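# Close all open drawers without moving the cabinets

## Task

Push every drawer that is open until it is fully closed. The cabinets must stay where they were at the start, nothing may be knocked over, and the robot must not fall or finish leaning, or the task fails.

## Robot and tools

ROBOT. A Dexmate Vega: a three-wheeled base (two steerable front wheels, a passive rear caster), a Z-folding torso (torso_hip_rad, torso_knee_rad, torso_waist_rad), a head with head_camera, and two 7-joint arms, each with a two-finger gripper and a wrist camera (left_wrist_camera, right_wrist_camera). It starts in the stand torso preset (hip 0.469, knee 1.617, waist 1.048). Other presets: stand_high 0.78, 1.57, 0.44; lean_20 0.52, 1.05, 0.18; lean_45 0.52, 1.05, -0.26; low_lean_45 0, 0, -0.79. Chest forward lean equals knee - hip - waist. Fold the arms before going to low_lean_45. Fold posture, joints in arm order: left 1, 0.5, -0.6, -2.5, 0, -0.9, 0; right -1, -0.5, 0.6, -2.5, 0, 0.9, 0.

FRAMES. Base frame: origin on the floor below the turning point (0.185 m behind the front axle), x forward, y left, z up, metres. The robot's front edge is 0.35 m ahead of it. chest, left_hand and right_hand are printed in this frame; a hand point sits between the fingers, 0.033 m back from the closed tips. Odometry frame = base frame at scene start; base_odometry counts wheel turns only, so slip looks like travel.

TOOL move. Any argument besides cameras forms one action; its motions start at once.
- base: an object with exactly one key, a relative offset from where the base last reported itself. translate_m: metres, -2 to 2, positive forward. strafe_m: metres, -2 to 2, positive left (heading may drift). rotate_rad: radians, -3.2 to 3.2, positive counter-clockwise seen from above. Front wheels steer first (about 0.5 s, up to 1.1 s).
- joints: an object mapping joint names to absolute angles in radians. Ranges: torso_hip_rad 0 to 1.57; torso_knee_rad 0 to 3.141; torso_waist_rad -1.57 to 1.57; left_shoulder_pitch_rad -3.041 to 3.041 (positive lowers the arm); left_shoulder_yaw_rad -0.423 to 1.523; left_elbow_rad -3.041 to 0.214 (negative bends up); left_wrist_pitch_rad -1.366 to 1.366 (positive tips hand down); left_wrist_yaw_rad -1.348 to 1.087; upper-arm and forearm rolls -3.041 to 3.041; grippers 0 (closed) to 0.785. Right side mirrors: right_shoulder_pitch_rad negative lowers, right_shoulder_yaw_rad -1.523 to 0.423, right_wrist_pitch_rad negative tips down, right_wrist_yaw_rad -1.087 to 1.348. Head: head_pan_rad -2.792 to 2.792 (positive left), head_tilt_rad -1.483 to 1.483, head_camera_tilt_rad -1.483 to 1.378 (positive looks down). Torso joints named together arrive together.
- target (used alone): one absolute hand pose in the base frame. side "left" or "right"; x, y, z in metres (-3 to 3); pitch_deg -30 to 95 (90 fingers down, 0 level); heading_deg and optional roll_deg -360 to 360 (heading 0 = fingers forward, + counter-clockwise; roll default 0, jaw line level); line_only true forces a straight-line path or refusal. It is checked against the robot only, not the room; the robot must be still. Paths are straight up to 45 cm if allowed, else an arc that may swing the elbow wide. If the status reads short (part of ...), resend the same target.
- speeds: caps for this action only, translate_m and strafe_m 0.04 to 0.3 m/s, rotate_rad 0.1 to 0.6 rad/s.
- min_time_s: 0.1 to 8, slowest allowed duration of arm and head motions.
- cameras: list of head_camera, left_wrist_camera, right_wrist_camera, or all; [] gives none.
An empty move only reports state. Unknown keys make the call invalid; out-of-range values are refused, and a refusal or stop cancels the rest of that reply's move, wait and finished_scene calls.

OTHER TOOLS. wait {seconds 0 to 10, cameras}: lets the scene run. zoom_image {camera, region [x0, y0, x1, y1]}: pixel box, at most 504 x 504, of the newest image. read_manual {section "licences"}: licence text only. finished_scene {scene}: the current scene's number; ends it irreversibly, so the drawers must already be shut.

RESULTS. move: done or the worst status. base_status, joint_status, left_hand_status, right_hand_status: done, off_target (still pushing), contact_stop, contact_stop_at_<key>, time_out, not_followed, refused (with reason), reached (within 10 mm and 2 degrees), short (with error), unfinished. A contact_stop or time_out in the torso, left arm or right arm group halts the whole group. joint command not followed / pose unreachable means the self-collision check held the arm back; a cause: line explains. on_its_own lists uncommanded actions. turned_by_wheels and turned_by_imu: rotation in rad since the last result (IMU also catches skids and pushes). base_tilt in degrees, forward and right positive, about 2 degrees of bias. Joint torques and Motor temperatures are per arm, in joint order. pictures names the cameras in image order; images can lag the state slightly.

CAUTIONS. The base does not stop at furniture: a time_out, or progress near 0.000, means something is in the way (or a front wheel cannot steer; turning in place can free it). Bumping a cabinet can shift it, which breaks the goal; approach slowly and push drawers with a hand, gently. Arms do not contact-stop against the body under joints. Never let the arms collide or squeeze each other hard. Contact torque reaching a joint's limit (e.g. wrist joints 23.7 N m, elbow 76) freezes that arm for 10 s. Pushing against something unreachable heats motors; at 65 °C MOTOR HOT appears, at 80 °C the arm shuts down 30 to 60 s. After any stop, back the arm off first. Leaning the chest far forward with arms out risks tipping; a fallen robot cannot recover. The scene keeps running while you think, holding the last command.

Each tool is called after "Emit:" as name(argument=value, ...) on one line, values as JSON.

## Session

Emit:
move(joints={"head_camera_tilt_rad":0.3}, cameras=["head_camera"])

Emit:
move(joints={"head_camera_tilt_rad":0.3,"head_pan_rad":1.2}, cameras=["head_camera"])

Emit:
move(joints={"head_camera_tilt_rad":0.3,"head_pan_rad":2.5}, cameras=["head_camera"])

Emit:
move(joints={"head_camera_tilt_rad":0.3,"head_pan_rad":-1.2}, cameras=["head_camera"])

Emit:
move(joints={"head_camera_tilt_rad":0.3,"head_pan_rad":-2.5}, cameras=["head_camera"])

Scene clock: 0.83 s.
Joint torques (N m): left_arm=[5.36 0.2 -0.4 -6.23 0.46 -0.97 0.22] | right_arm=[-1.87 0.32 -0.59 -5.12 -0.11 2.23 0.01]
Motor temperatures (°C): left_arm=[27 30 30 30 34 38 35] | right_arm=[29 28 29 30 34 34 35]
move: done
base_odometry: x=+0.000 y=+0.000 heading=+0.000
turned_by_wheels: +0.000
turned_by_imu: +0.000
base_tilt: forward=+0.7 right=+0.0
base_status: not commanded
joint_positions: torso_hip_rad=+0.469 torso_knee_rad=+1.617 torso_waist_rad=+1.048 left_shoulder_pitch_rad=+2.199 left_shoulder_yaw_rad=+0.001 left_upper_arm_roll_rad=-0.010 left_elbow_rad=-1.084 left_forearm_roll_rad=+0.015 left_wrist_pitch_rad=-0.506 left_wrist_yaw_rad=-0.016 left_gripper_rad=+0.005 right_shoulder_pitch_rad=-2.184 right_shoulder_yaw_rad=+0.007 right_upper_arm_roll_rad=+0.010 right_elbow_rad=-1.115 right_forearm_roll_rad=+0.008 right_wrist_pitch_rad=+0.481 right_wrist_yaw_rad=-0.008 right_gripper_rad=+0.005 head_pan_rad=+0.000 head_tilt_rad=+0.000 head_camera_tilt_rad=+0.300
joint_status: all done
chest: x=-0.0111 y=+0.0000 z=+1.4155 quat_wxyz=(+0.999, +0.000, +0.050, +0.000) (m; base frame)
left_hand: x=+0.1921 y=+0.2282 z=+0.6022 quat_wxyz=(+0.417, +0.009, +0.909, -0.003) pitch_deg=+40.7 heading_deg=-1.0 roll_deg=+0.2 back=up (m; base frame)
right_hand: x=+0.2143 y=-0.2374 z=+0.6092 quat_wxyz=(+0.427, +0.011, +0.904, -0.007) pitch_deg=+39.5 heading_deg=-1.6 roll_deg=-0.2 back=up (m; base frame)
pictures: head_camera
Images, in order (width x height): head_camera 896x560.

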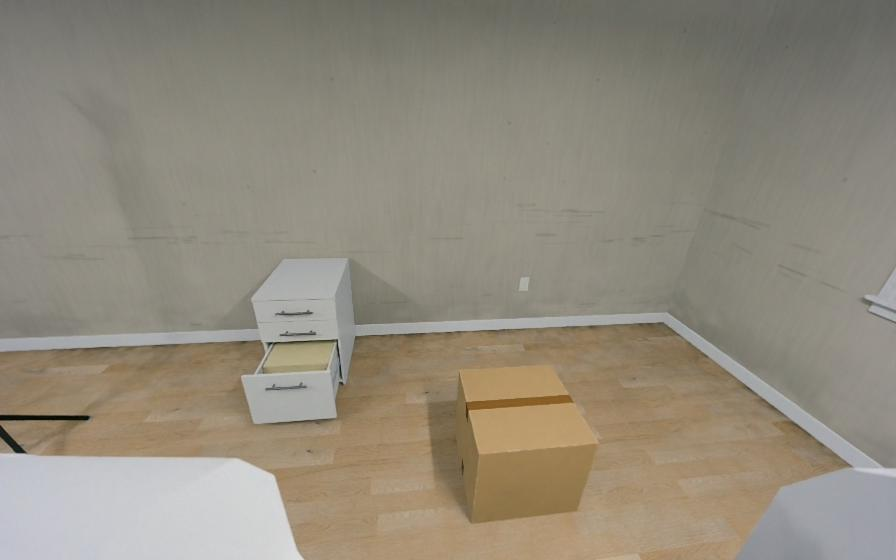

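Scene clock: 2.30 s.
Joint torques (N m): left_arm=[4.01 -1.6 0.26 -5.19 0 -2.42 -0.01] | right_arm=[-2.39 1.02 -0.44 -4.65 -0.01 2.49 0.09]
Motor temperatures (°C): left_arm=[27 30 30 30 34 38 35] | right_arm=[29 28 29 31 34 34 35]
move: done
base_odometry: x=+0.000 y=+0.000 heading=+0.000
turned_by_wheels: +0.000
turned_by_imu: +0.000
base_tilt: forward=+0.7 right=+0.0
base_status: not commanded
joint_positions: torso_hip_rad=+0.469 torso_knee_rad=+1.617 torso_waist_rad=+1.048 left_shoulder_pitch_rad=+2.199 left_shoulder_yaw_rad=+0.001 left_upper_arm_roll_rad=-0.010 left_elbow_rad=-1.084 left_forearm_roll_rad=+0.015 left_wrist_pitch_rad=-0.506 left_wrist_yaw_rad=-0.016 left_gripper_rad=+0.005 right_shoulder_pitch_rad=-2.184 right_shoulder_yaw_rad=+0.007 right_upper_arm_roll_rad=+0.010 right_elbow_rad=-1.115 right_forearm_roll_rad=+0.008 right_wrist_pitch_rad=+0.481 right_wrist_yaw_rad=-0.008 right_gripper_rad=+0.005 head_pan_rad=+1.200 head_tilt_rad=+0.000 head_camera_tilt_rad=+0.300
joint_status: all done
chest: x=-0.0111 y=+0.0000 z=+1.4155 quat_wxyz=(+0.999, +0.000, +0.050, +0.000) (m; base frame)
left_hand: x=+0.1921 y=+0.2282 z=+0.6022 quat_wxyz=(+0.417, +0.009, +0.909, -0.003) pitch_deg=+40.7 heading_deg=-1.0 roll_deg=+0.2 back=up (m; base frame)
right_hand: x=+0.2143 y=-0.2374 z=+0.6092 quat_wxyz=(+0.427, +0.011, +0.904, -0.007) pitch_deg=+39.5 heading_deg=-1.6 roll_deg=-0.2 back=up (m; base frame)
pictures: head_camera
Images, in order (width x height): head_camera 896x560.

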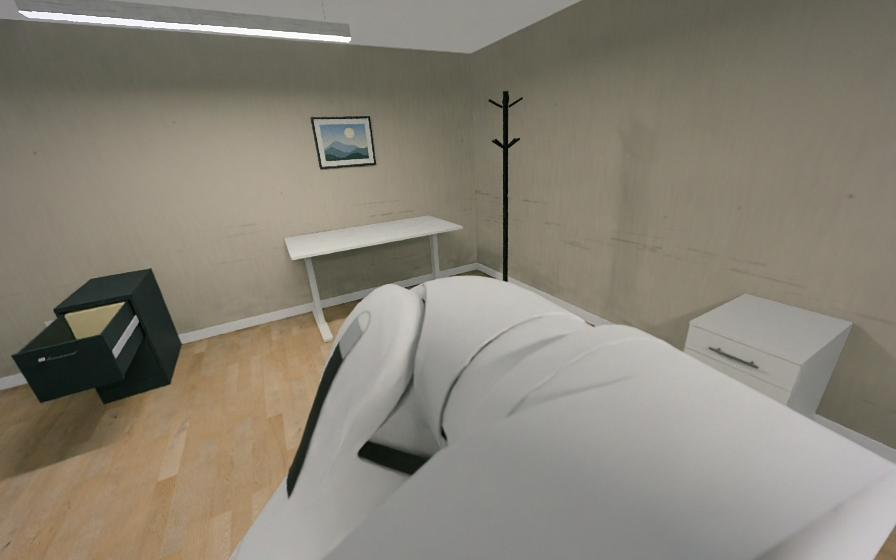

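Scene clock: 3.83 s.
Joint torques (N m): left_arm=[6.72 -1.91 2.55 -8.08 -0.45 -2.18 -0.27] | right_arm=[-1.77 0.59 -0.57 -4.88 -0.14 2.26 0.02]
Motor temperatures (°C): left_arm=[27 30 30 30 34 38 35] | right_arm=[29 28 29 31 34 34 35]
move: done
base_odometry: x=+0.000 y=+0.000 heading=+0.000
turned_by_wheels: +0.000
turned_by_imu: +0.000
base_tilt: forward=+0.6 right=-0.1
base_status: not commanded
joint_positions: torso_hip_rad=+0.469 torso_knee_rad=+1.617 torso_waist_rad=+1.048 left_shoulder_pitch_rad=+2.199 left_shoulder_yaw_rad=+0.001 left_upper_arm_roll_rad=-0.010 left_elbow_rad=-1.084 left_forearm_roll_rad=+0.015 left_wrist_pitch_rad=-0.506 left_wrist_yaw_rad=-0.016 left_gripper_rad=+0.005 right_shoulder_pitch_rad=-2.184 right_shoulder_yaw_rad=+0.007 right_upper_arm_roll_rad=+0.010 right_elbow_rad=-1.115 right_forearm_roll_rad=+0.008 right_wrist_pitch_rad=+0.481 right_wrist_yaw_rad=-0.008 right_gripper_rad=+0.005 head_pan_rad=+2.500 head_tilt_rad=+0.000 head_camera_tilt_rad=+0.300
joint_status: all done
chest: x=-0.0111 y=+0.0000 z=+1.4155 quat_wxyz=(+0.999, +0.000, +0.050, +0.000) (m; base frame)
left_hand: x=+0.1921 y=+0.2282 z=+0.6022 quat_wxyz=(+0.417, +0.009, +0.909, -0.003) pitch_deg=+40.7 heading_deg=-1.0 roll_deg=+0.2 back=up (m; base frame)
right_hand: x=+0.2143 y=-0.2374 z=+0.6092 quat_wxyz=(+0.427, +0.011, +0.904, -0.007) pitch_deg=+39.5 heading_deg=-1.6 roll_deg=-0.2 back=up (m; base frame)
pictures: head_camera
Images, in order (width x height): head_camera 896x560.

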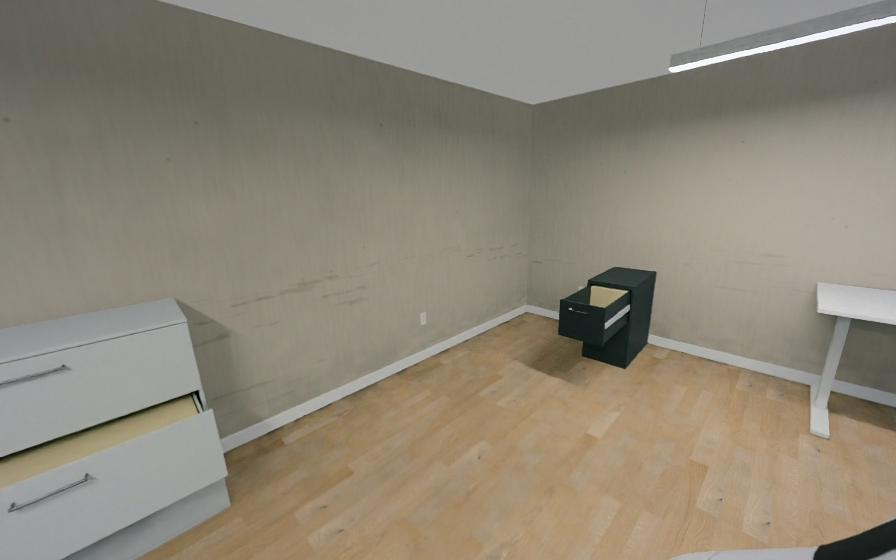

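Scene clock: 6.97 s.
Joint torques (N m): left_arm=[3.37 1.15 -1.06 -4.66 -0.43 -2.18 0.07] | right_arm=[-2.7 1.04 -0.74 -5.36 -0.03 2.24 -0.09]
Motor temperatures (°C): left_arm=[27 30 30 30 34 38 35] | right_arm=[29 28 29 31 34 34 35]
move: done
base_odometry: x=+0.000 y=+0.000 heading=+0.000
turned_by_wheels: +0.000
turned_by_imu: +0.001
base_tilt: forward=+0.6 right=+0.0
base_status: not commanded
joint_positions: torso_hip_rad=+0.469 torso_knee_rad=+1.617 torso_waist_rad=+1.048 left_shoulder_pitch_rad=+2.199 left_shoulder_yaw_rad=+0.001 left_upper_arm_roll_rad=-0.010 left_elbow_rad=-1.084 left_forearm_roll_rad=+0.015 left_wrist_pitch_rad=-0.506 left_wrist_yaw_rad=-0.016 left_gripper_rad=+0.005 right_shoulder_pitch_rad=-2.184 right_shoulder_yaw_rad=+0.007 right_upper_arm_roll_rad=+0.010 right_elbow_rad=-1.115 right_forearm_roll_rad=+0.008 right_wrist_pitch_rad=+0.481 right_wrist_yaw_rad=-0.008 right_gripper_rad=+0.005 head_pan_rad=-1.200 head_tilt_rad=+0.000 head_camera_tilt_rad=+0.300
joint_status: all done
chest: x=-0.0111 y=+0.0000 z=+1.4155 quat_wxyz=(+0.999, +0.000, +0.050, +0.000) (m; base frame)
left_hand: x=+0.1921 y=+0.2282 z=+0.6022 quat_wxyz=(+0.417, +0.009, +0.909, -0.003) pitch_deg=+40.7 heading_deg=-1.0 roll_deg=+0.2 back=up (m; base frame)
right_hand: x=+0.2143 y=-0.2374 z=+0.6092 quat_wxyz=(+0.427, +0.011, +0.904, -0.007) pitch_deg=+39.5 heading_deg=-1.6 roll_deg=-0.2 back=up (m; base frame)
pictures: head_camera
Images, in order (width x height): head_camera 896x560.

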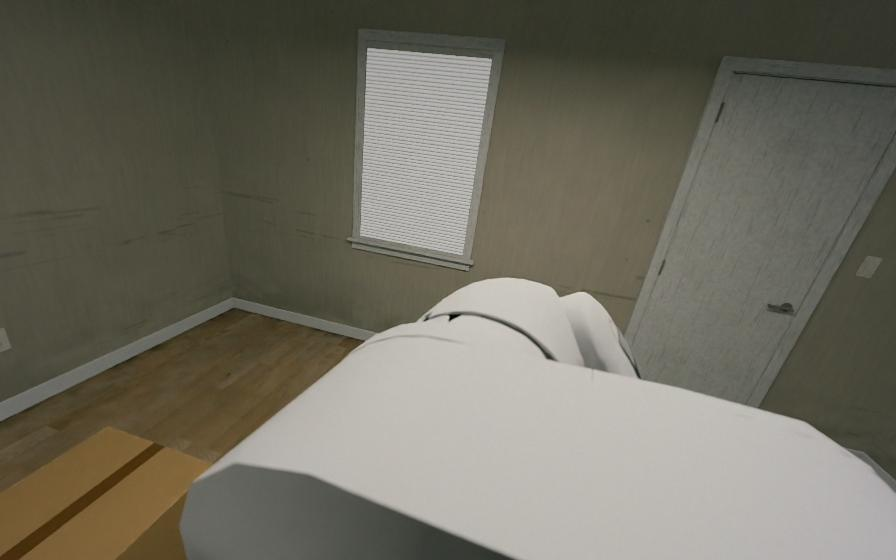

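Scene clock: 8.50 s.
Joint torques (N m): left_arm=[6.1 -2.41 -0.42 -4.16 0.87 -2.98 -0.11] | right_arm=[-3.04 0.03 -0.68 -4.2 -0.09 2.03 0.19]
Motor temperatures (°C): left_arm=[27 30 30 30 34 38 35] | right_arm=[29 28 29 31 34 34 35]
move: done
base_odometry: x=+0.000 y=+0.000 heading=+0.000
turned_by_wheels: +0.000
turned_by_imu: +0.000
base_tilt: forward=+0.6 right=+0.0
base_status: not commanded
joint_positions: torso_hip_rad=+0.469 torso_knee_rad=+1.617 torso_waist_rad=+1.048 left_shoulder_pitch_rad=+2.199 left_shoulder_yaw_rad=+0.001 left_upper_arm_roll_rad=-0.010 left_elbow_rad=-1.084 left_forearm_roll_rad=+0.015 left_wrist_pitch_rad=-0.506 left_wrist_yaw_rad=-0.016 left_gripper_rad=+0.005 right_shoulder_pitch_rad=-2.184 right_shoulder_yaw_rad=+0.007 right_upper_arm_roll_rad=+0.010 right_elbow_rad=-1.115 right_forearm_roll_rad=+0.008 right_wrist_pitch_rad=+0.481 right_wrist_yaw_rad=-0.008 right_gripper_rad=+0.005 head_pan_rad=-2.500 head_tilt_rad=+0.000 head_camera_tilt_rad=+0.300
joint_status: all done
chest: x=-0.0111 y=+0.0000 z=+1.4155 quat_wxyz=(+0.999, +0.000, +0.050, +0.000) (m; base frame)
left_hand: x=+0.1921 y=+0.2282 z=+0.6022 quat_wxyz=(+0.417, +0.009, +0.909, -0.003) pitch_deg=+40.7 heading_deg=-1.0 roll_deg=+0.2 back=up (m; base frame)
right_hand: x=+0.2143 y=-0.2374 z=+0.6092 quat_wxyz=(+0.427, +0.011, +0.904, -0.007) pitch_deg=+39.5 heading_deg=-1.6 roll_deg=-0.2 back=up (m; base frame)
pictures: head_camera
Images, in order (width x height): head_camera 896x560.

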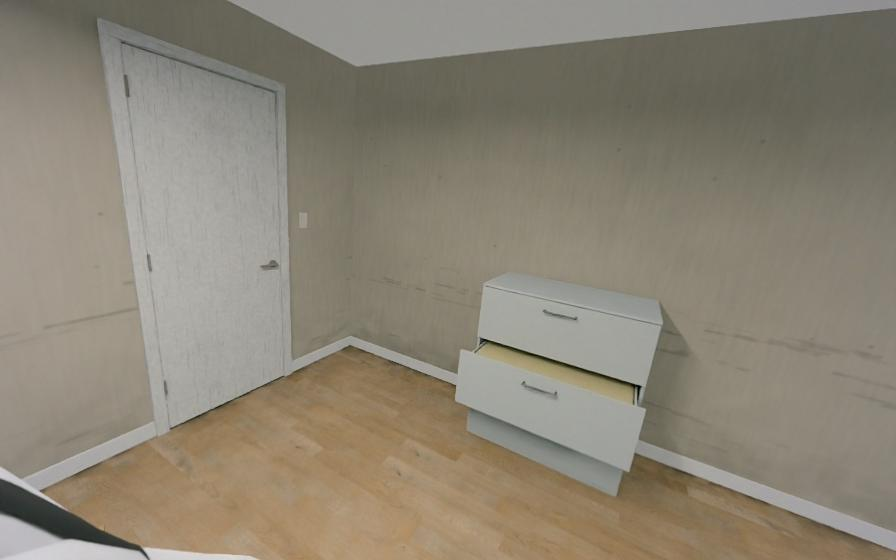

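Emit:
move(base={"rotate_rad": 0.07}, joints={"left_shoulder_pitch_rad":1,"left_shoulder_yaw_rad":0.5,"left_upper_arm_roll_rad":-0.6,"left_elbow_rad":-2.5,"left_forearm_roll_rad":0,"left_wrist_pitch_rad":-0.9,"left_wrist_yaw_rad":0,"right_shoulder_pitch_rad":-1,"right_shoulder_yaw_rad":-0.5,"right_upper_arm_roll_rad":0.6,"right_elbow_rad":-2.5,"right_forearm_roll_rad":0,"right_wrist_pitch_rad":0.9,"right_wrist_yaw_rad":0,"head_pan_rad":0,"head_camera_tilt_rad":0.3}, cameras=[])

Emit:
move(base={"strafe_m": 0.58}, joints={"torso_hip_rad":0,"torso_knee_rad":0.1,"torso_waist_rad":-0.75,"head_camera_tilt_rad":-0.3}, cameras=[])

Emit:
move(target={"side":"left","x":0.6,"y":0.2,"z":0.25,"pitch_deg":30,"heading_deg":0}, cameras=["head_camera","left_wrist_camera"])

Scene clock: 37.50 s.
Joint torques (N m): left_arm=[-10.57 7.71 -2.42 -1.54 -0.48 2.48 0.7] | right_arm=[14.58 -6.73 4.19 -2.14 -0.09 -1.54 0.11]
Motor temperatures (°C): left_arm=[27 30 30 30 34 38 35] | right_arm=[29 28 29 31 34 35 35]
move: done
base_odometry: x=+0.000 y=+0.000 heading=+0.070
turned_by_wheels: +0.070
turned_by_imu: +0.069
base_tilt: forward=+0.7 right=+0.0
base_status: done
joint_positions: torso_hip_rad=+0.469 torso_knee_rad=+1.617 torso_waist_rad=+1.048 left_shoulder_pitch_rad=+1.005 left_shoulder_yaw_rad=+0.497 left_upper_arm_roll_rad=-0.597 left_elbow_rad=-2.494 left_forearm_roll_rad=+0.000 left_wrist_pitch_rad=-0.898 left_wrist_yaw_rad=+0.000 left_gripper_rad=+0.005 right_shoulder_pitch_rad=-1.005 right_shoulder_yaw_rad=-0.498 right_upper_arm_roll_rad=+0.597 right_elbow_rad=-2.495 right_forearm_roll_rad=+0.000 right_wrist_pitch_rad=+0.898 right_wrist_yaw_rad=+0.000 right_gripper_rad=+0.005 head_pan_rad=+0.000 head_tilt_rad=+0.000 head_camera_tilt_rad=+0.300
joint_status: all done
chest: x=-0.0111 y=+0.0000 z=+1.4155 quat_wxyz=(+0.999, +0.000, +0.050, +0.000) (m; base frame)
left_hand: x=-0.0192 y=+0.1559 z=+1.7192 quat_wxyz=(+0.842, +0.204, -0.392, +0.309) pitch_deg=-37.5 heading_deg=-132.5 roll_deg=-7.3 back=down (m; base frame)
right_hand: x=-0.0200 y=-0.1558 z=+1.7189 quat_wxyz=(+0.842, -0.204, -0.393, -0.309) pitch_deg=-37.4 heading_deg=+132.5 roll_deg=+7.2 back=down (m; base frame)
pictures: none
No camera images: "cameras" was empty.

Scene clock: 45.43 s.
Joint torques (N m): left_arm=[-5.89 6.54 -8.29 -5.38 -0.78 0.97 1.38] | right_arm=[11.17 -8.26 7.44 -5.66 1.38 -0.26 -1.25]
Motor temperatures (°C): left_arm=[27 30 30 30 34 38 35] | right_arm=[29 28 29 31 34 35 35]
move: done
base_odometry: x=-0.045 y=+0.577 heading=+0.078
turned_by_wheels: +0.008
turned_by_imu: +0.004
base_tilt: forward=+0.7 right=-0.1
base_status: done
joint_positions: torso_hip_rad=+0.000 torso_knee_rad=+0.100 torso_waist_rad=-0.750 left_shoulder_pitch_rad=+1.000 left_shoulder_yaw_rad=+0.500 left_upper_arm_roll_rad=-0.600 left_elbow_rad=-2.500 left_forearm_roll_rad=+0.000 left_wrist_pitch_rad=-0.900 left_wrist_yaw_rad=+0.000 left_gripper_rad=+0.005 right_shoulder_pitch_rad=-1.000 right_shoulder_yaw_rad=-0.500 right_upper_arm_roll_rad=+0.600 right_elbow_rad=-2.500 right_forearm_roll_rad=+0.000 right_wrist_pitch_rad=+0.900 right_wrist_yaw_rad=+0.000 right_gripper_rad=+0.005 head_pan_rad=+0.000 head_tilt_rad=+0.000 head_camera_tilt_rad=-0.300
joint_status: all done
chest: x=+0.0612 y=+0.0000 z=+0.8611 quat_wxyz=(+0.911, +0.000, +0.412, +0.000) (m; base frame)
left_hand: x=+0.2572 y=+0.1532 z=+1.0901 quat_wxyz=(+0.926, +0.304, -0.063, +0.213) pitch_deg=-53.8 heading_deg=-88.8 roll_deg=-65.3 back=down (m; base frame)
right_hand: x=+0.2572 y=-0.1534 z=+1.0902 quat_wxyz=(+0.926, -0.304, -0.063, -0.213) pitch_deg=-53.8 heading_deg=+88.8 roll_deg=+65.3 back=down (m; base frame)
pictures: none
No camera images: "cameras" was empty.

Scene clock: 45.73 s.
Joint torques (N m): left_arm=[-5.96 7.07 -7.85 -5.93 -0.99 0.93 1.18] | right_arm=[10.86 -7.93 7.46 -5.8 1.47 -0.98 -1.34]
Motor temperatures (°C): left_arm=[27 30 30 30 34 38 35] | right_arm=[29 28 29 31 34 35 35]
move: refused
base_odometry: x=-0.045 y=+0.577 heading=+0.078
turned_by_wheels: +0.000
turned_by_imu: +0.000
base_tilt: forward=+0.7 right=-0.1
base_status: not commanded
joint_positions: torso_hip_rad=+0.000 torso_knee_rad=+0.100 torso_waist_rad=-0.750 left_shoulder_pitch_rad=+1.000 left_shoulder_yaw_rad=+0.500 left_upper_arm_roll_rad=-0.600 left_elbow_rad=-2.500 left_forearm_roll_rad=+0.000 left_wrist_pitch_rad=-0.900 left_wrist_yaw_rad=+0.000 left_gripper_rad=+0.005 right_shoulder_pitch_rad=-1.000 right_shoulder_yaw_rad=-0.500 right_upper_arm_roll_rad=+0.600 right_elbow_rad=-2.500 right_forearm_roll_rad=+0.000 right_wrist_pitch_rad=+0.900 right_wrist_yaw_rad=+0.000 right_gripper_rad=+0.005 head_pan_rad=+0.000 head_tilt_rad=+0.000 head_camera_tilt_rad=-0.300
joint_status: not commanded
chest: x=+0.0612 y=+0.0000 z=+0.8611 quat_wxyz=(+0.911, +0.000, +0.412, +0.000) (m; base frame)
left_hand: x=+0.2572 y=+0.1532 z=+1.0901 quat_wxyz=(+0.926, +0.304, -0.063, +0.213) pitch_deg=-53.8 heading_deg=-88.8 roll_deg=-65.3 back=down (m; base frame)
left_hand_status: refused: the best posture that gets there brings the left wrist into the base, as the model's coarse spheres have them (needs 2.6 cm clear). Nothing moved.
right_hand: x=+0.2572 y=-0.1534 z=+1.0902 quat_wxyz=(+0.926, -0.304, -0.063, -0.213) pitch_deg=-53.8 heading_deg=+88.8 roll_deg=+65.3 back=down (m; base frame)
pictures: head_camera, left_wrist_camera
Images, in order (width x height): head_camera 896x560, left_wrist_camera 672x420.

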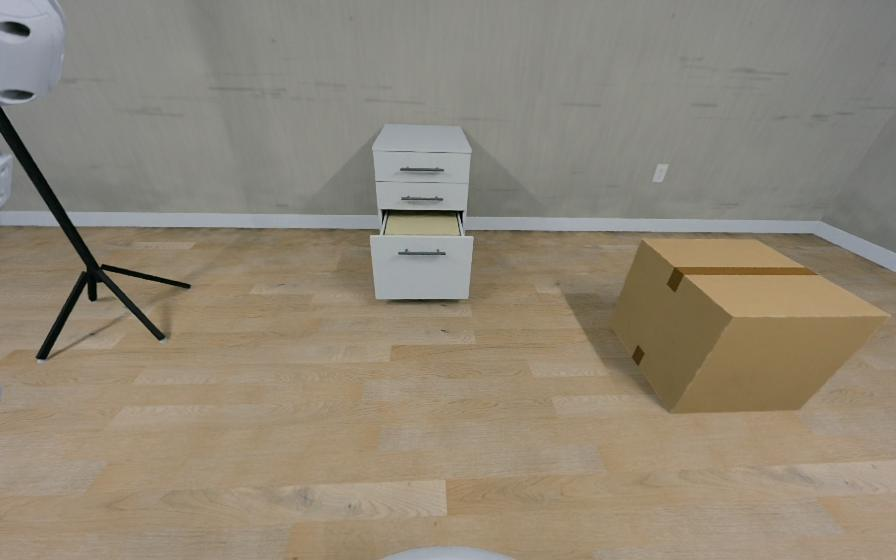

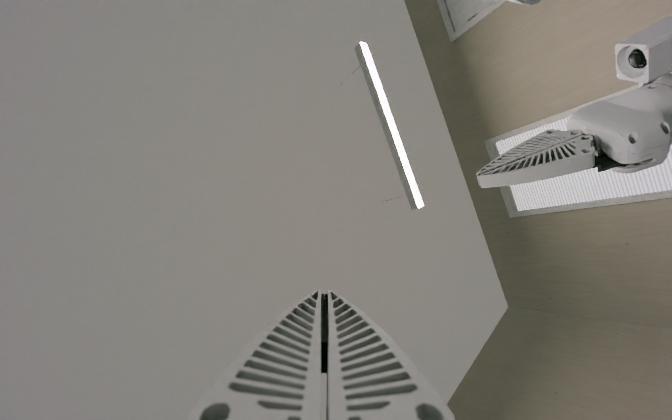

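Emit:
move(target={"side":"left","x":0.75,"y":0.18,"z":0.27,"pitch_deg":25,"heading_deg":0}, cameras=["head_camera","left_wrist_camera"])

Scene clock: 75.23 s.
Joint torques (N m): left_arm=[-15.51 1.7 -4.16 -8.9 0.7 -2.36 0.23] | right_arm=[10.21 -6.57 7.24 -5.01 1.34 -0.93 -1.15]
Motor temperatures (°C): left_arm=[28 30 30 30 34 38 35] | right_arm=[30 28 30 31 34 35 35]
move: done
base_odometry: x=-0.045 y=+0.577 heading=+0.078
turned_by_wheels: +0.000
turned_by_imu: +0.001
base_tilt: forward=+0.7 right=+0.0
base_status: not commanded
joint_positions: torso_hip_rad=+0.000 torso_knee_rad=+0.100 torso_waist_rad=-0.750 left_shoulder_pitch_rad=+0.524 left_shoulder_yaw_rad=+0.455 left_upper_arm_roll_rad=+0.727 left_elbow_rad=-1.323 left_forearm_roll_rad=-0.718 left_wrist_pitch_rad=+0.013 left_wrist_yaw_rad=+0.489 left_gripper_rad=+0.005 right_shoulder_pitch_rad=-1.000 right_shoulder_yaw_rad=-0.500 right_upper_arm_roll_rad=+0.600 right_elbow_rad=-2.500 right_forearm_roll_rad=+0.000 right_wrist_pitch_rad=+0.900 right_wrist_yaw_rad=+0.000 right_gripper_rad=+0.005 head_pan_rad=+0.000 head_tilt_rad=+0.000 head_camera_tilt_rad=-0.300
joint_status: not commanded
chest: x=+0.0612 y=+0.0000 z=+0.8611 quat_wxyz=(+0.911, +0.000, +0.412, +0.000) (m; base frame)
left_hand: x=+0.7518 y=+0.1802 z=+0.2744 quat_wxyz=(+0.541, -0.001, +0.841, -0.001) pitch_deg=+24.5 heading_deg=-0.1 roll_deg=-0.2 back=up (m; base frame)
left_hand_status: reached (checked arc [a long move], planned for 4.5 s): 5 mm and 0.5 deg off.
right_hand: x=+0.2572 y=-0.1534 z=+1.0902 quat_wxyz=(+0.926, -0.304, -0.063, -0.213) pitch_deg=-53.8 heading_deg=+88.8 roll_deg=+65.3 back=down (m; base frame)
pictures: head_camera, left_wrist_camera
Images, in order (width x height): head_camera 896x560, left_wrist_camera 672x420.

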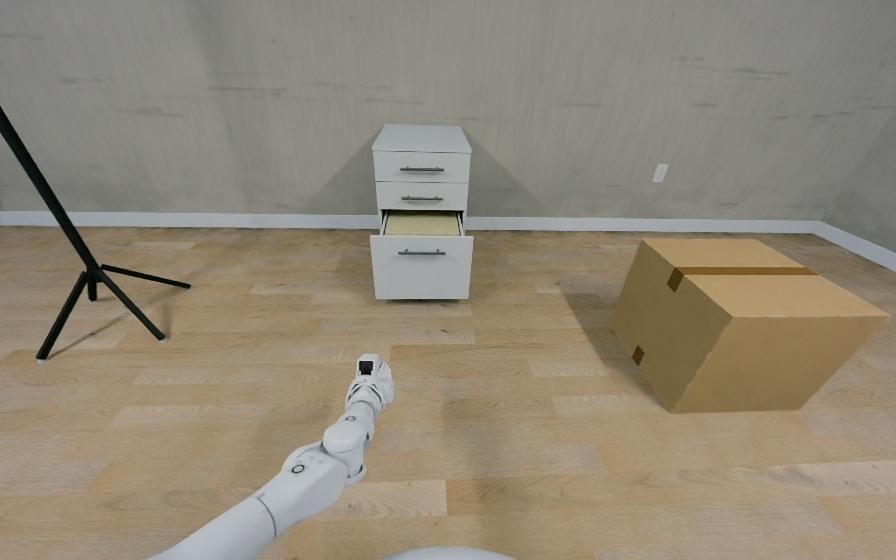

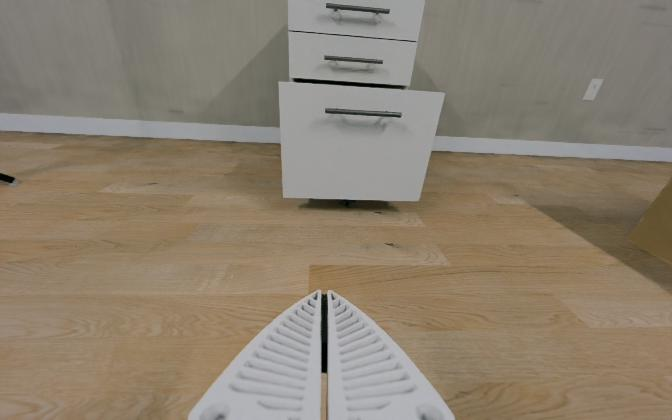

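Emit:
move(target={"side":"left","x":0.75,"y":0.12,"z":0.23,"pitch_deg":20,"heading_deg":0}, cameras=[])

Emit:
move(base={"translate_m":0.58}, cameras=["head_camera","left_wrist_camera"])

Scene clock: 82.50 s.
Joint torques (N m): left_arm=[-15.24 -0.05 -5 -8.09 1.17 -2.09 0.3] | right_arm=[11.47 -8.13 7.62 -6.1 1.38 -1.7 -1.15]
Motor temperatures (°C): left_arm=[28 30 30 30 34 38 35] | right_arm=[30 28 30 31 34 35 35]
move: refused
base_odometry: x=-0.045 y=+0.577 heading=+0.078
turned_by_wheels: +0.000
turned_by_imu: +0.001
base_tilt: forward=+0.6 right=+0.0
base_status: not commanded
joint_positions: torso_hip_rad=+0.000 torso_knee_rad=+0.100 torso_waist_rad=-0.750 left_shoulder_pitch_rad=+0.522 left_shoulder_yaw_rad=+0.455 left_upper_arm_roll_rad=+0.733 left_elbow_rad=-1.317 left_forearm_roll_rad=-0.721 left_wrist_pitch_rad=+0.017 left_wrist_yaw_rad=+0.492 left_gripper_rad=+0.005 right_shoulder_pitch_rad=-1.000 right_shoulder_yaw_rad=-0.500 right_upper_arm_roll_rad=+0.600 right_elbow_rad=-2.500 right_forearm_roll_rad=+0.000 right_wrist_pitch_rad=+0.900 right_wrist_yaw_rad=+0.000 right_gripper_rad=+0.005 head_pan_rad=+0.000 head_tilt_rad=+0.000 head_camera_tilt_rad=-0.300
joint_status: not commanded
chest: x=+0.0612 y=+0.0000 z=+0.8611 quat_wxyz=(+0.911, +0.000, +0.412, +0.000) (m; base frame)
left_hand: x=+0.7498 y=+0.1801 z=+0.2697 quat_wxyz=(+0.537, +0.000, +0.844, +0.000) pitch_deg=+25.0 heading_deg=+0.0 roll_deg=+0.0 back=up (m; base frame)
left_hand_status: refused: the best posture that gets there brings the left forearm within 2.0 cm of the base (limit 2.6). Nothing moved.
right_hand: x=+0.2572 y=-0.1534 z=+1.0902 quat_wxyz=(+0.926, -0.304, -0.063, -0.213) pitch_deg=-53.8 heading_deg=+88.8 roll_deg=+65.3 back=down (m; base frame)
pictures: none
No camera images: "cameras" was empty.

not run: a stop came earlier in this reply.

Emit:
move(base={"strafe_m":-0.075}, cameras=[])

Emit:
move(base={"translate_m":0.55}, cameras=["head_camera","left_wrist_camera"])

Scene clock: 88.50 s.
Joint torques (N m): left_arm=[-14.33 1.1 -5.28 -10.81 0.07 -2.54 0.07] | right_arm=[10.85 -8.19 7.24 -5.35 1.41 -0.29 -1.26]
Motor temperatures (°C): left_arm=[28 30 30 30 34 38 35] | right_arm=[30 28 30 31 34 35 35]
move: done
base_odometry: x=-0.039 y=+0.502 heading=+0.077
turned_by_wheels: -0.001
turned_by_imu: +0.000
base_tilt: forward=+0.7 right=-0.1
base_status: done
joint_positions: torso_hip_rad=+0.000 torso_knee_rad=+0.100 torso_waist_rad=-0.750 left_shoulder_pitch_rad=+0.522 left_shoulder_yaw_rad=+0.455 left_upper_arm_roll_rad=+0.733 left_elbow_rad=-1.317 left_forearm_roll_rad=-0.721 left_wrist_pitch_rad=+0.017 left_wrist_yaw_rad=+0.492 left_gripper_rad=+0.005 right_shoulder_pitch_rad=-1.000 right_shoulder_yaw_rad=-0.500 right_upper_arm_roll_rad=+0.600 right_elbow_rad=-2.500 right_forearm_roll_rad=+0.000 right_wrist_pitch_rad=+0.900 right_wrist_yaw_rad=+0.000 right_gripper_rad=+0.005 head_pan_rad=+0.000 head_tilt_rad=+0.000 head_camera_tilt_rad=-0.300
joint_status: not commanded
chest: x=+0.0612 y=+0.0000 z=+0.8611 quat_wxyz=(+0.911, +0.000, +0.412, +0.000) (m; base frame)
left_hand: x=+0.7498 y=+0.1801 z=+0.2697 quat_wxyz=(+0.537, +0.000, +0.844, +0.000) pitch_deg=+25.0 heading_deg=+0.0 roll_deg=+0.0 back=up (m; base frame)
right_hand: x=+0.2573 y=-0.1534 z=+1.0901 quat_wxyz=(+0.926, -0.304, -0.063, -0.213) pitch_deg=-53.8 heading_deg=+88.8 roll_deg=+65.3 back=down (m; base frame)
pictures: none
No camera images: "cameras" was empty.

Scene clock: 92.40 s.
Joint torques (N m): left_arm=[-15.15 1.11 -6.76 -12.41 0.09 -1.8 0.06] | right_arm=[11.84 -7.71 7.55 -5.57 1.47 -0.45 -1.22]
Motor temperatures (°C): left_arm=[28 30 30 30 34 38 35] | right_arm=[30 28 30 31 34 34 35]
move: done
base_odometry: x=+0.510 y=+0.546 heading=+0.077
turned_by_wheels: +0.000
turned_by_imu: +0.000
base_tilt: forward=+0.7 right=-0.1
base_status: done
joint_positions: torso_hip_rad=+0.000 torso_knee_rad=+0.100 torso_waist_rad=-0.750 left_shoulder_pitch_rad=+0.521 left_shoulder_yaw_rad=+0.455 left_upper_arm_roll_rad=+0.733 left_elbow_rad=-1.317 left_forearm_roll_rad=-0.721 left_wrist_pitch_rad=+0.017 left_wrist_yaw_rad=+0.492 left_gripper_rad=+0.005 right_shoulder_pitch_rad=-1.000 right_shoulder_yaw_rad=-0.500 right_upper_arm_roll_rad=+0.600 right_elbow_rad=-2.500 right_forearm_roll_rad=+0.000 right_wrist_pitch_rad=+0.900 right_wrist_yaw_rad=+0.000 right_gripper_rad=+0.005 head_pan_rad=+0.000 head_tilt_rad=+0.000 head_camera_tilt_rad=-0.300
joint_status: not commanded
chest: x=+0.0612 y=+0.0000 z=+0.8611 quat_wxyz=(+0.911, +0.000, +0.412, +0.000) (m; base frame)
left_hand: x=+0.7498 y=+0.1801 z=+0.2696 quat_wxyz=(+0.537, +0.000, +0.844, +0.000) pitch_deg=+25.0 heading_deg=+0.0 roll_deg=+0.0 back=up (m; base frame)
right_hand: x=+0.2573 y=-0.1534 z=+1.0901 quat_wxyz=(+0.926, -0.304, -0.063, -0.213) pitch_deg=-53.8 heading_deg=+88.8 roll_deg=+65.3 back=down (m; base frame)
pictures: head_camera, left_wrist_camera
Images, in order (width x height): head_camera 896x560, left_wrist_camera 672x420.

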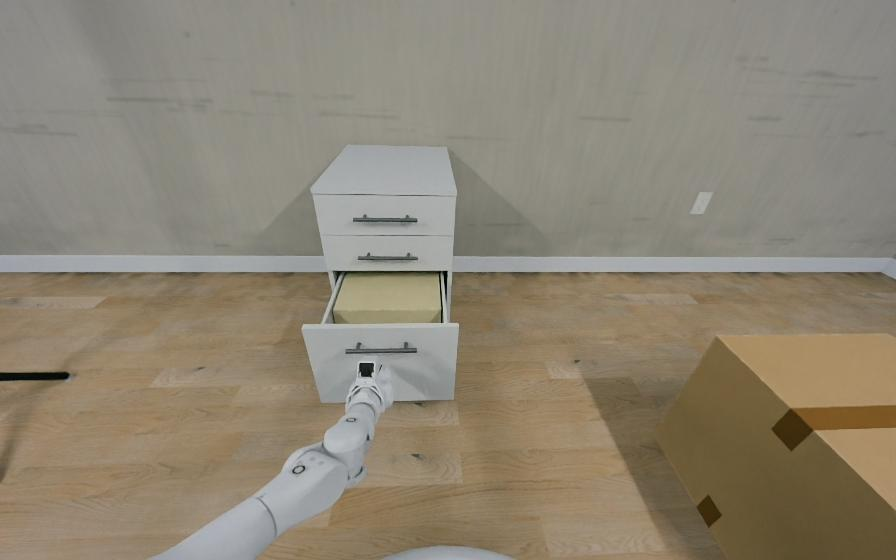

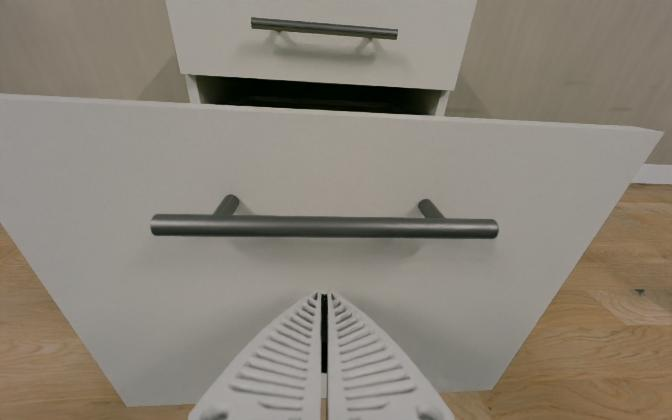

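Emit:
move(base={"translate_m":0.36}, speeds={"translate_m":0.06}, cameras=["head_camera","left_wrist_camera"])

Emit:
zoom_image(camera="head_camera", region=[280, 200, 520, 420])

Scene clock: 103.20 s.
Joint torques (N m): left_arm=[-54.75 -0.79 -34.99 -14.21 3.43 -9.79 -0.66] | right_arm=[10.85 -7.11 7.52 -5.54 1.44 -1.15 -1.21]
Motor temperatures (°C): left_arm=[29 30 31 31 34 39 35] | right_arm=[30 28 30 31 34 34 35]
move: done
base_odometry: x=+0.868 y=+0.574 heading=+0.077
turned_by_wheels: +0.001
turned_by_imu: +0.003
base_tilt: forward=+0.7 right=-0.1
base_status: done
joint_positions: torso_hip_rad=+0.000 torso_knee_rad=+0.100 torso_waist_rad=-0.750 left_shoulder_pitch_rad=+0.523 left_shoulder_yaw_rad=+0.455 left_upper_arm_roll_rad=+0.735 left_elbow_rad=-1.317 left_forearm_roll_rad=-0.722 left_wrist_pitch_rad=+0.020 left_wrist_yaw_rad=+0.492 left_gripper_rad=+0.005 right_shoulder_pitch_rad=-1.000 right_shoulder_yaw_rad=-0.500 right_upper_arm_roll_rad=+0.600 right_elbow_rad=-2.500 right_forearm_roll_rad=+0.000 right_wrist_pitch_rad=+0.900 right_wrist_yaw_rad=+0.000 right_gripper_rad=+0.005 head_pan_rad=+0.000 head_tilt_rad=+0.000 head_camera_tilt_rad=-0.300
joint_status: not commanded
chest: x=+0.0611 y=+0.0000 z=+0.8611 quat_wxyz=(+0.911, +0.000, +0.412, +0.000) (m; base frame)
left_hand: x=+0.7475 y=+0.1793 z=+0.2666 quat_wxyz=(+0.535, +0.001, +0.845, +0.000) pitch_deg=+25.4 heading_deg=-0.1 roll_deg=+0.1 back=up (m; base frame)
right_hand: x=+0.2572 y=-0.1534 z=+1.0901 quat_wxyz=(+0.926, -0.304, -0.063, -0.213) pitch_deg=-53.8 heading_deg=+88.8 roll_deg=+65.3 back=down (m; base frame)
pictures: head_camera, left_wrist_camera
Images, in order (width x height): head_camera 896x560, left_wrist_camera 672x420.

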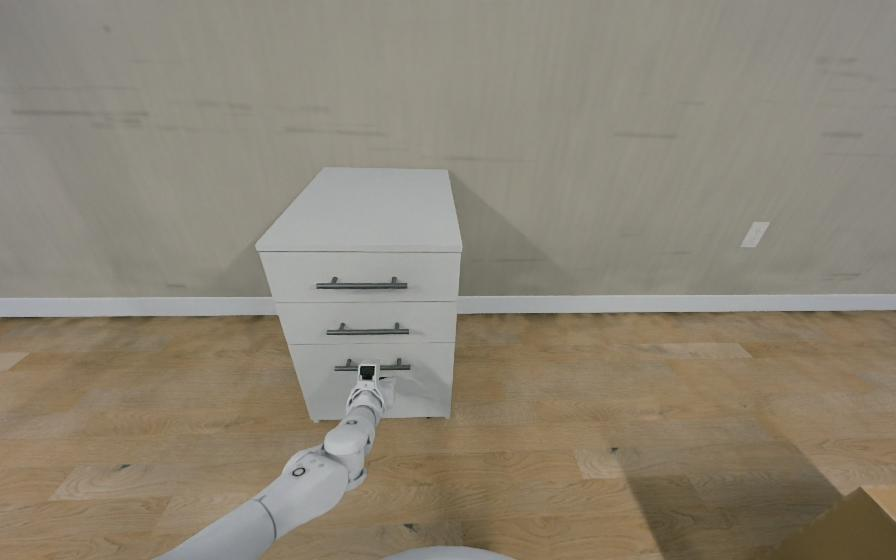

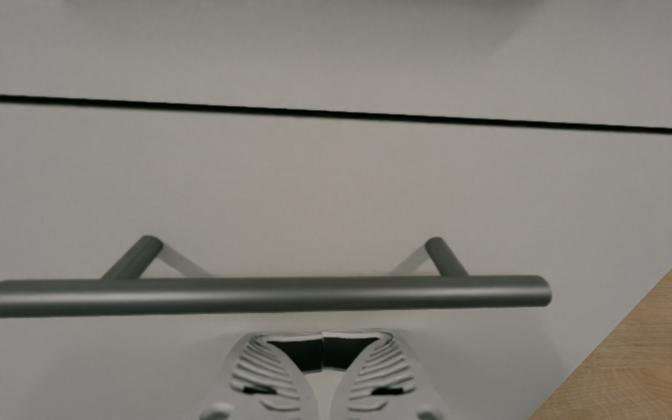

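Scaled by 2.100 from the camera's 896x560 image, which has a finer 960x600 frame.

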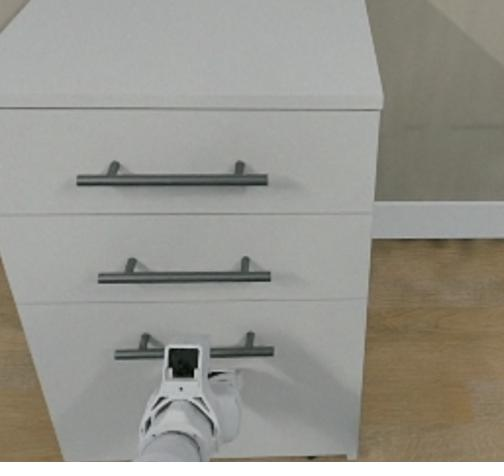

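Emit:
move(base={"translate_m":-0.95}, joints={"head_camera_tilt_rad":-0.5}, cameras=["head_camera","left_wrist_camera"])

Emit:
zoom_image(camera="head_camera", region=[340, 150, 500, 350])

Emit:
move(base={"rotate_rad":1.6}, cameras=["head_camera"])

Scene clock: 113.20 s.
Joint torques (N m): left_arm=[-14.88 2.81 -9.9 -10.96 0.23 -2.38 0.88] | right_arm=[10.41 -7.15 7.13 -5.7 1.46 -1.14 -1.33]
Motor temperatures (°C): left_arm=[31 30 32 31 34 41 35] | right_arm=[30 28 30 31 34 34 35]
move: done
base_odometry: x=-0.079 y=+0.498 heading=+0.078
turned_by_wheels: +0.001
turned_by_imu: +0.002
base_tilt: forward=+0.7 right=-0.1
base_status: done
joint_positions: torso_hip_rad=+0.000 torso_knee_rad=+0.100 torso_waist_rad=-0.750 left_shoulder_pitch_rad=+0.521 left_shoulder_yaw_rad=+0.455 left_upper_arm_roll_rad=+0.734 left_elbow_rad=-1.317 left_forearm_roll_rad=-0.721 left_wrist_pitch_rad=+0.017 left_wrist_yaw_rad=+0.492 left_gripper_rad=+0.005 right_shoulder_pitch_rad=-1.000 right_shoulder_yaw_rad=-0.500 right_upper_arm_roll_rad=+0.600 right_elbow_rad=-2.500 right_forearm_roll_rad=+0.000 right_wrist_pitch_rad=+0.900 right_wrist_yaw_rad=+0.000 right_gripper_rad=+0.005 head_pan_rad=+0.000 head_tilt_rad=+0.000 head_camera_tilt_rad=-0.500
joint_status: all done
chest: x=+0.0612 y=+0.0000 z=+0.8610 quat_wxyz=(+0.911, +0.000, +0.412, +0.000) (m; base frame)
left_hand: x=+0.7497 y=+0.1799 z=+0.2694 quat_wxyz=(+0.537, +0.000, +0.844, +0.000) pitch_deg=+25.1 heading_deg=+0.0 roll_deg=+0.0 back=up (m; base frame)
right_hand: x=+0.2573 y=-0.1534 z=+1.0901 quat_wxyz=(+0.926, -0.304, -0.063, -0.213) pitch_deg=-53.8 heading_deg=+88.8 roll_deg=+65.3 back=down (m; base frame)
pictures: head_camera, left_wrist_camera
Images, in order (width x height): head_camera 896x560, left_wrist_camera 672x420.

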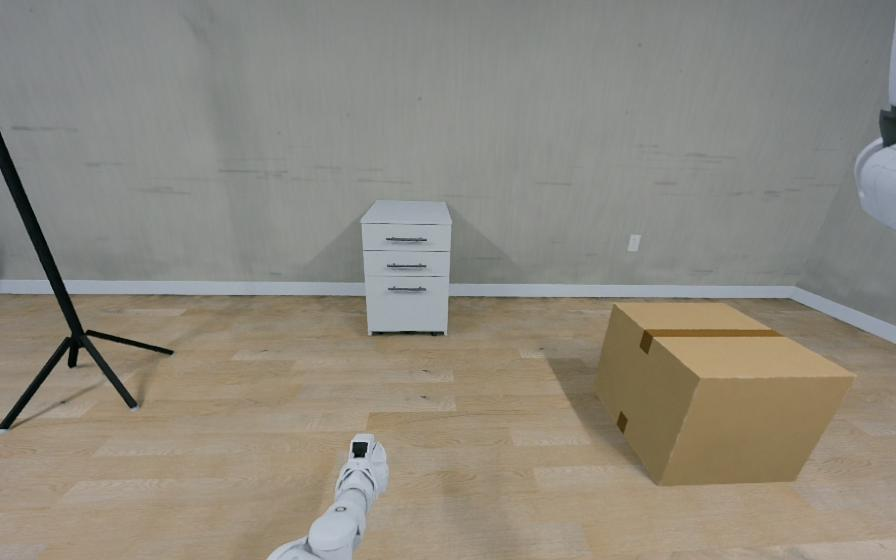

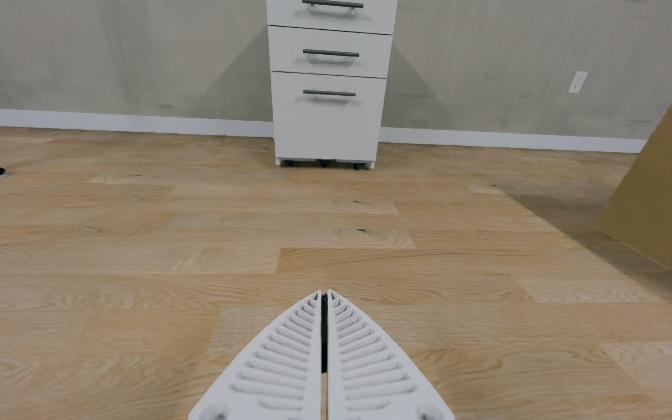

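Scaled by 2.520 from the camera's 896x560 image, which has a finer 960x600 frame.

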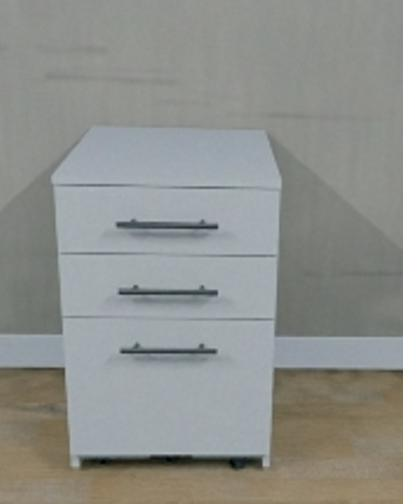

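Scene clock: 117.47 s.
Joint torques (N m): left_arm=[-15.96 2.64 -11.29 -12.66 0.88 -2.47 0.06] | right_arm=[10.1 -6.96 7.3 -5.58 1.58 -0.64 -1.34]
Motor temperatures (°C): left_arm=[31 30 32 31 34 40 35] | right_arm=[30 28 30 31 34 34 35]
move: done
base_odometry: x=-0.078 y=+0.496 heading=+1.680
turned_by_wheels: +1.602
turned_by_imu: +1.573
base_tilt: forward=+0.6 right=+0.0
base_status: done
joint_positions: torso_hip_rad=+0.000 torso_knee_rad=+0.100 torso_waist_rad=-0.750 left_shoulder_pitch_rad=+0.521 left_shoulder_yaw_rad=+0.455 left_upper_arm_roll_rad=+0.734 left_elbow_rad=-1.317 left_forearm_roll_rad=-0.721 left_wrist_pitch_rad=+0.017 left_wrist_yaw_rad=+0.492 left_gripper_rad=+0.005 right_shoulder_pitch_rad=-1.000 right_shoulder_yaw_rad=-0.500 right_upper_arm_roll_rad=+0.600 right_elbow_rad=-2.500 right_forearm_roll_rad=+0.000 right_wrist_pitch_rad=+0.900 right_wrist_yaw_rad=+0.000 right_gripper_rad=+0.005 head_pan_rad=+0.000 head_tilt_rad=+0.000 head_camera_tilt_rad=-0.500
joint_status: not commanded
chest: x=+0.0612 y=+0.0000 z=+0.8610 quat_wxyz=(+0.911, +0.000, +0.412, +0.000) (m; base frame)
left_hand: x=+0.7497 y=+0.1799 z=+0.2694 quat_wxyz=(+0.537, +0.000, +0.844, +0.000) pitch_deg=+25.1 heading_deg=+0.0 roll_deg=+0.0 back=up (m; base frame)
right_hand: x=+0.2573 y=-0.1534 z=+1.0901 quat_wxyz=(+0.926, -0.304, -0.063, -0.213) pitch_deg=-53.8 heading_deg=+88.8 roll_deg=+65.3 back=down (m; base frame)
pictures: head_camera
Images, in order (width x height): head_camera 896x560.

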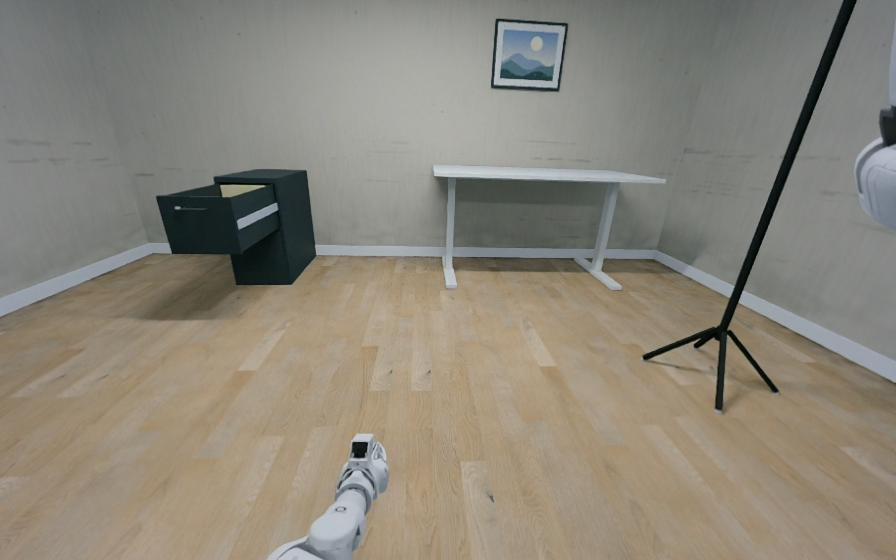

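Emit:
zoom_image(camera="head_camera", region=[140, 150, 340, 300])

Scaled by 2.520 from the camera's 896x560 image, which has a finer 960x600 frame.

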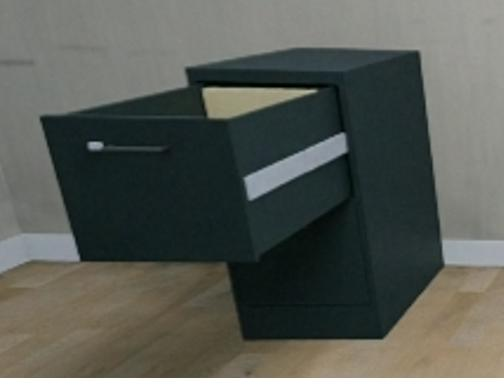

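Emit:
move(target={"side":"left","x":0.75,"y":0.18,"z":0.53,"pitch_deg":12,"heading_deg":0}, cameras=[])

Emit:
move(base={"translate_m":0.5}, cameras=[])

Emit:
move(base={"strafe_m":1.22}, cameras=["head_camera","left_wrist_camera"])

Scene clock: 156.57 s.
Joint torques (N m): left_arm=[-16.54 2.09 -13.44 -14.35 0.24 -1.66 0.5] | right_arm=[10.4 -7.02 7.04 -5.74 1.44 -1.14 -1.22]
Motor temperatures (°C): left_arm=[30 30 31 31 34 39 35] | right_arm=[30 29 30 31 34 34 35]
move: done
base_odometry: x=-0.078 y=+0.496 heading=+1.680
turned_by_wheels: +0.000
turned_by_imu: +0.001
base_tilt: forward=+0.6 right=+0.0
base_status: not commanded
joint_positions: torso_hip_rad=+0.000 torso_knee_rad=+0.100 torso_waist_rad=-0.750 left_shoulder_pitch_rad=+0.595 left_shoulder_yaw_rad=+0.721 left_upper_arm_roll_rad=+0.554 left_elbow_rad=-2.070 left_forearm_roll_rad=-0.830 left_wrist_pitch_rad=+0.304 left_wrist_yaw_rad=+0.769 left_gripper_rad=+0.005 right_shoulder_pitch_rad=-1.000 right_shoulder_yaw_rad=-0.500 right_upper_arm_roll_rad=+0.600 right_elbow_rad=-2.500 right_forearm_roll_rad=+0.000 right_wrist_pitch_rad=+0.900 right_wrist_yaw_rad=+0.000 right_gripper_rad=+0.005 head_pan_rad=+0.000 head_tilt_rad=+0.000 head_camera_tilt_rad=-0.500
joint_status: not commanded
chest: x=+0.0612 y=+0.0000 z=+0.8610 quat_wxyz=(+0.911, +0.000, +0.412, +0.000) (m; base frame)
left_hand: x=+0.7501 y=+0.1800 z=+0.5270 quat_wxyz=(+0.628, +0.000, +0.778, +0.000) pitch_deg=+12.2 heading_deg=+0.0 roll_deg=+0.0 back=up (m; base frame)
left_hand_status: reached (straight line, planned for 2.7 s): 3 mm and 0.2 deg off.
right_hand: x=+0.2573 y=-0.1534 z=+1.0901 quat_wxyz=(+0.926, -0.304, -0.063, -0.213) pitch_deg=-53.8 heading_deg=+88.8 roll_deg=+65.3 back=down (m; base frame)
pictures: none
No camera images: "cameras" was empty.

Scene clock: 159.93 s.
Joint torques (N m): left_arm=[-17.11 3.69 -13.01 -11.92 0.38 -1.35 0.27] | right_arm=[10.4 -7.48 7.59 -4.78 1.47 -0.74 -1.19]
Motor temperatures (°C): left_arm=[30 30 31 31 34 39 35] | right_arm=[30 29 30 31 34 34 35]
move: done
base_odometry: x=-0.134 y=+0.993 heading=+1.681
turned_by_wheels: +0.000
turned_by_imu: +0.001
base_tilt: forward=+0.6 right=-0.1
base_status: done
joint_positions: torso_hip_rad=+0.000 torso_knee_rad=+0.100 torso_waist_rad=-0.750 left_shoulder_pitch_rad=+0.595 left_shoulder_yaw_rad=+0.722 left_upper_arm_roll_rad=+0.552 left_elbow_rad=-2.076 left_forearm_roll_rad=-0.831 left_wrist_pitch_rad=+0.307 left_wrist_yaw_rad=+0.771 left_gripper_rad=+0.005 right_shoulder_pitch_rad=-1.000 right_shoulder_yaw_rad=-0.500 right_upper_arm_roll_rad=+0.600 right_elbow_rad=-2.500 right_forearm_roll_rad=+0.000 right_wrist_pitch_rad=+0.900 right_wrist_yaw_rad=+0.000 right_gripper_rad=+0.005 head_pan_rad=+0.000 head_tilt_rad=+0.000 head_camera_tilt_rad=-0.500
joint_status: not commanded
chest: x=+0.0612 y=+0.0000 z=+0.8610 quat_wxyz=(+0.911, +0.000, +0.412, +0.000) (m; base frame)
left_hand: x=+0.7499 y=+0.1799 z=+0.5295 quat_wxyz=(+0.629, +0.000, +0.777, +0.000) pitch_deg=+12.0 heading_deg=+0.0 roll_deg=+0.0 back=up (m; base frame)
right_hand: x=+0.2573 y=-0.1534 z=+1.0901 quat_wxyz=(+0.926, -0.304, -0.063, -0.213) pitch_deg=-53.8 heading_deg=+88.8 roll_deg=+65.3 back=down (m; base frame)
pictures: none
No camera images: "cameras" was empty.

Scene clock: 166.13 s.
Joint torques (N m): left_arm=[-13.67 3.94 -16.38 -10.87 0.95 -0.7 0.82] | right_arm=[10.53 -8.08 7.54 -5.57 1.64 -0.72 -1.27]
Motor temperatures (°C): left_arm=[29 30 31 31 34 39 35] | right_arm=[30 29 30 31 34 34 35]
move: done
base_odometry: x=-1.345 y=+0.852 heading=+1.689
turned_by_wheels: +0.009
turned_by_imu: +0.001
base_tilt: forward=+0.6 right=-0.1
base_status: done
joint_positions: torso_hip_rad=+0.000 torso_knee_rad=+0.100 torso_waist_rad=-0.750 left_shoulder_pitch_rad=+0.595 left_shoulder_yaw_rad=+0.722 left_upper_arm_roll_rad=+0.552 left_elbow_rad=-2.076 left_forearm_roll_rad=-0.831 left_wrist_pitch_rad=+0.307 left_wrist_yaw_rad=+0.771 left_gripper_rad=+0.005 right_shoulder_pitch_rad=-1.000 right_shoulder_yaw_rad=-0.500 right_upper_arm_roll_rad=+0.600 right_elbow_rad=-2.500 right_forearm_roll_rad=+0.000 right_wrist_pitch_rad=+0.900 right_wrist_yaw_rad=+0.000 right_gripper_rad=+0.005 head_pan_rad=+0.000 head_tilt_rad=+0.000 head_camera_tilt_rad=-0.500
joint_status: not commanded
chest: x=+0.0612 y=+0.0000 z=+0.8610 quat_wxyz=(+0.911, +0.000, +0.412, +0.000) (m; base frame)
left_hand: x=+0.7499 y=+0.1799 z=+0.5295 quat_wxyz=(+0.629, +0.000, +0.777, +0.000) pitch_deg=+12.0 heading_deg=+0.0 roll_deg=+0.0 back=up (m; base frame)
right_hand: x=+0.2573 y=-0.1534 z=+1.0901 quat_wxyz=(+0.926, -0.304, -0.063, -0.213) pitch_deg=-53.8 heading_deg=+88.8 roll_deg=+65.3 back=down (m; base frame)
pictures: head_camera, left_wrist_camera
Images, in order (width x height): head_camera 896x560, left_wrist_camera 672x420.

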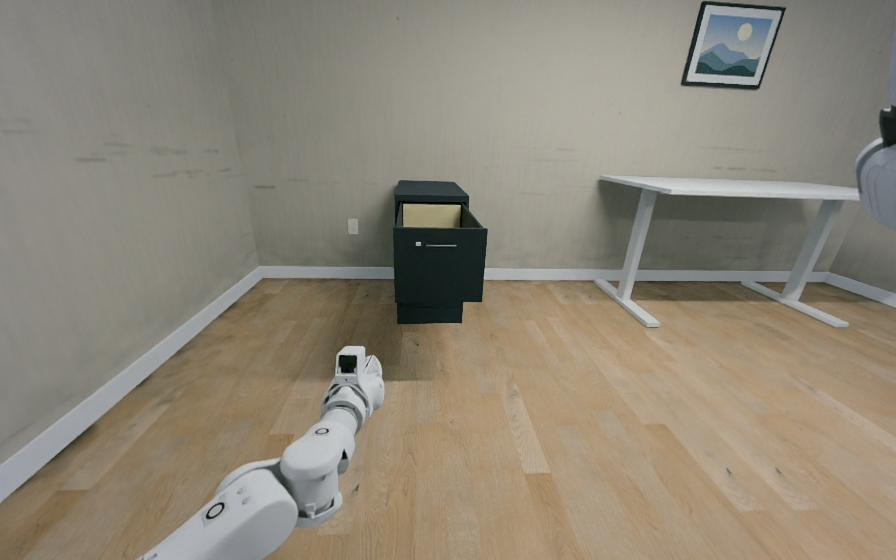

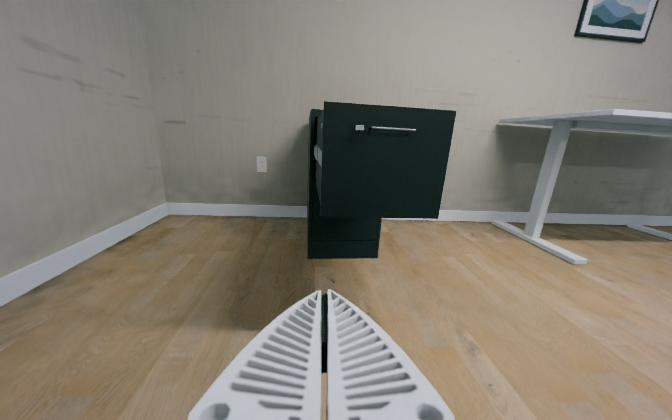

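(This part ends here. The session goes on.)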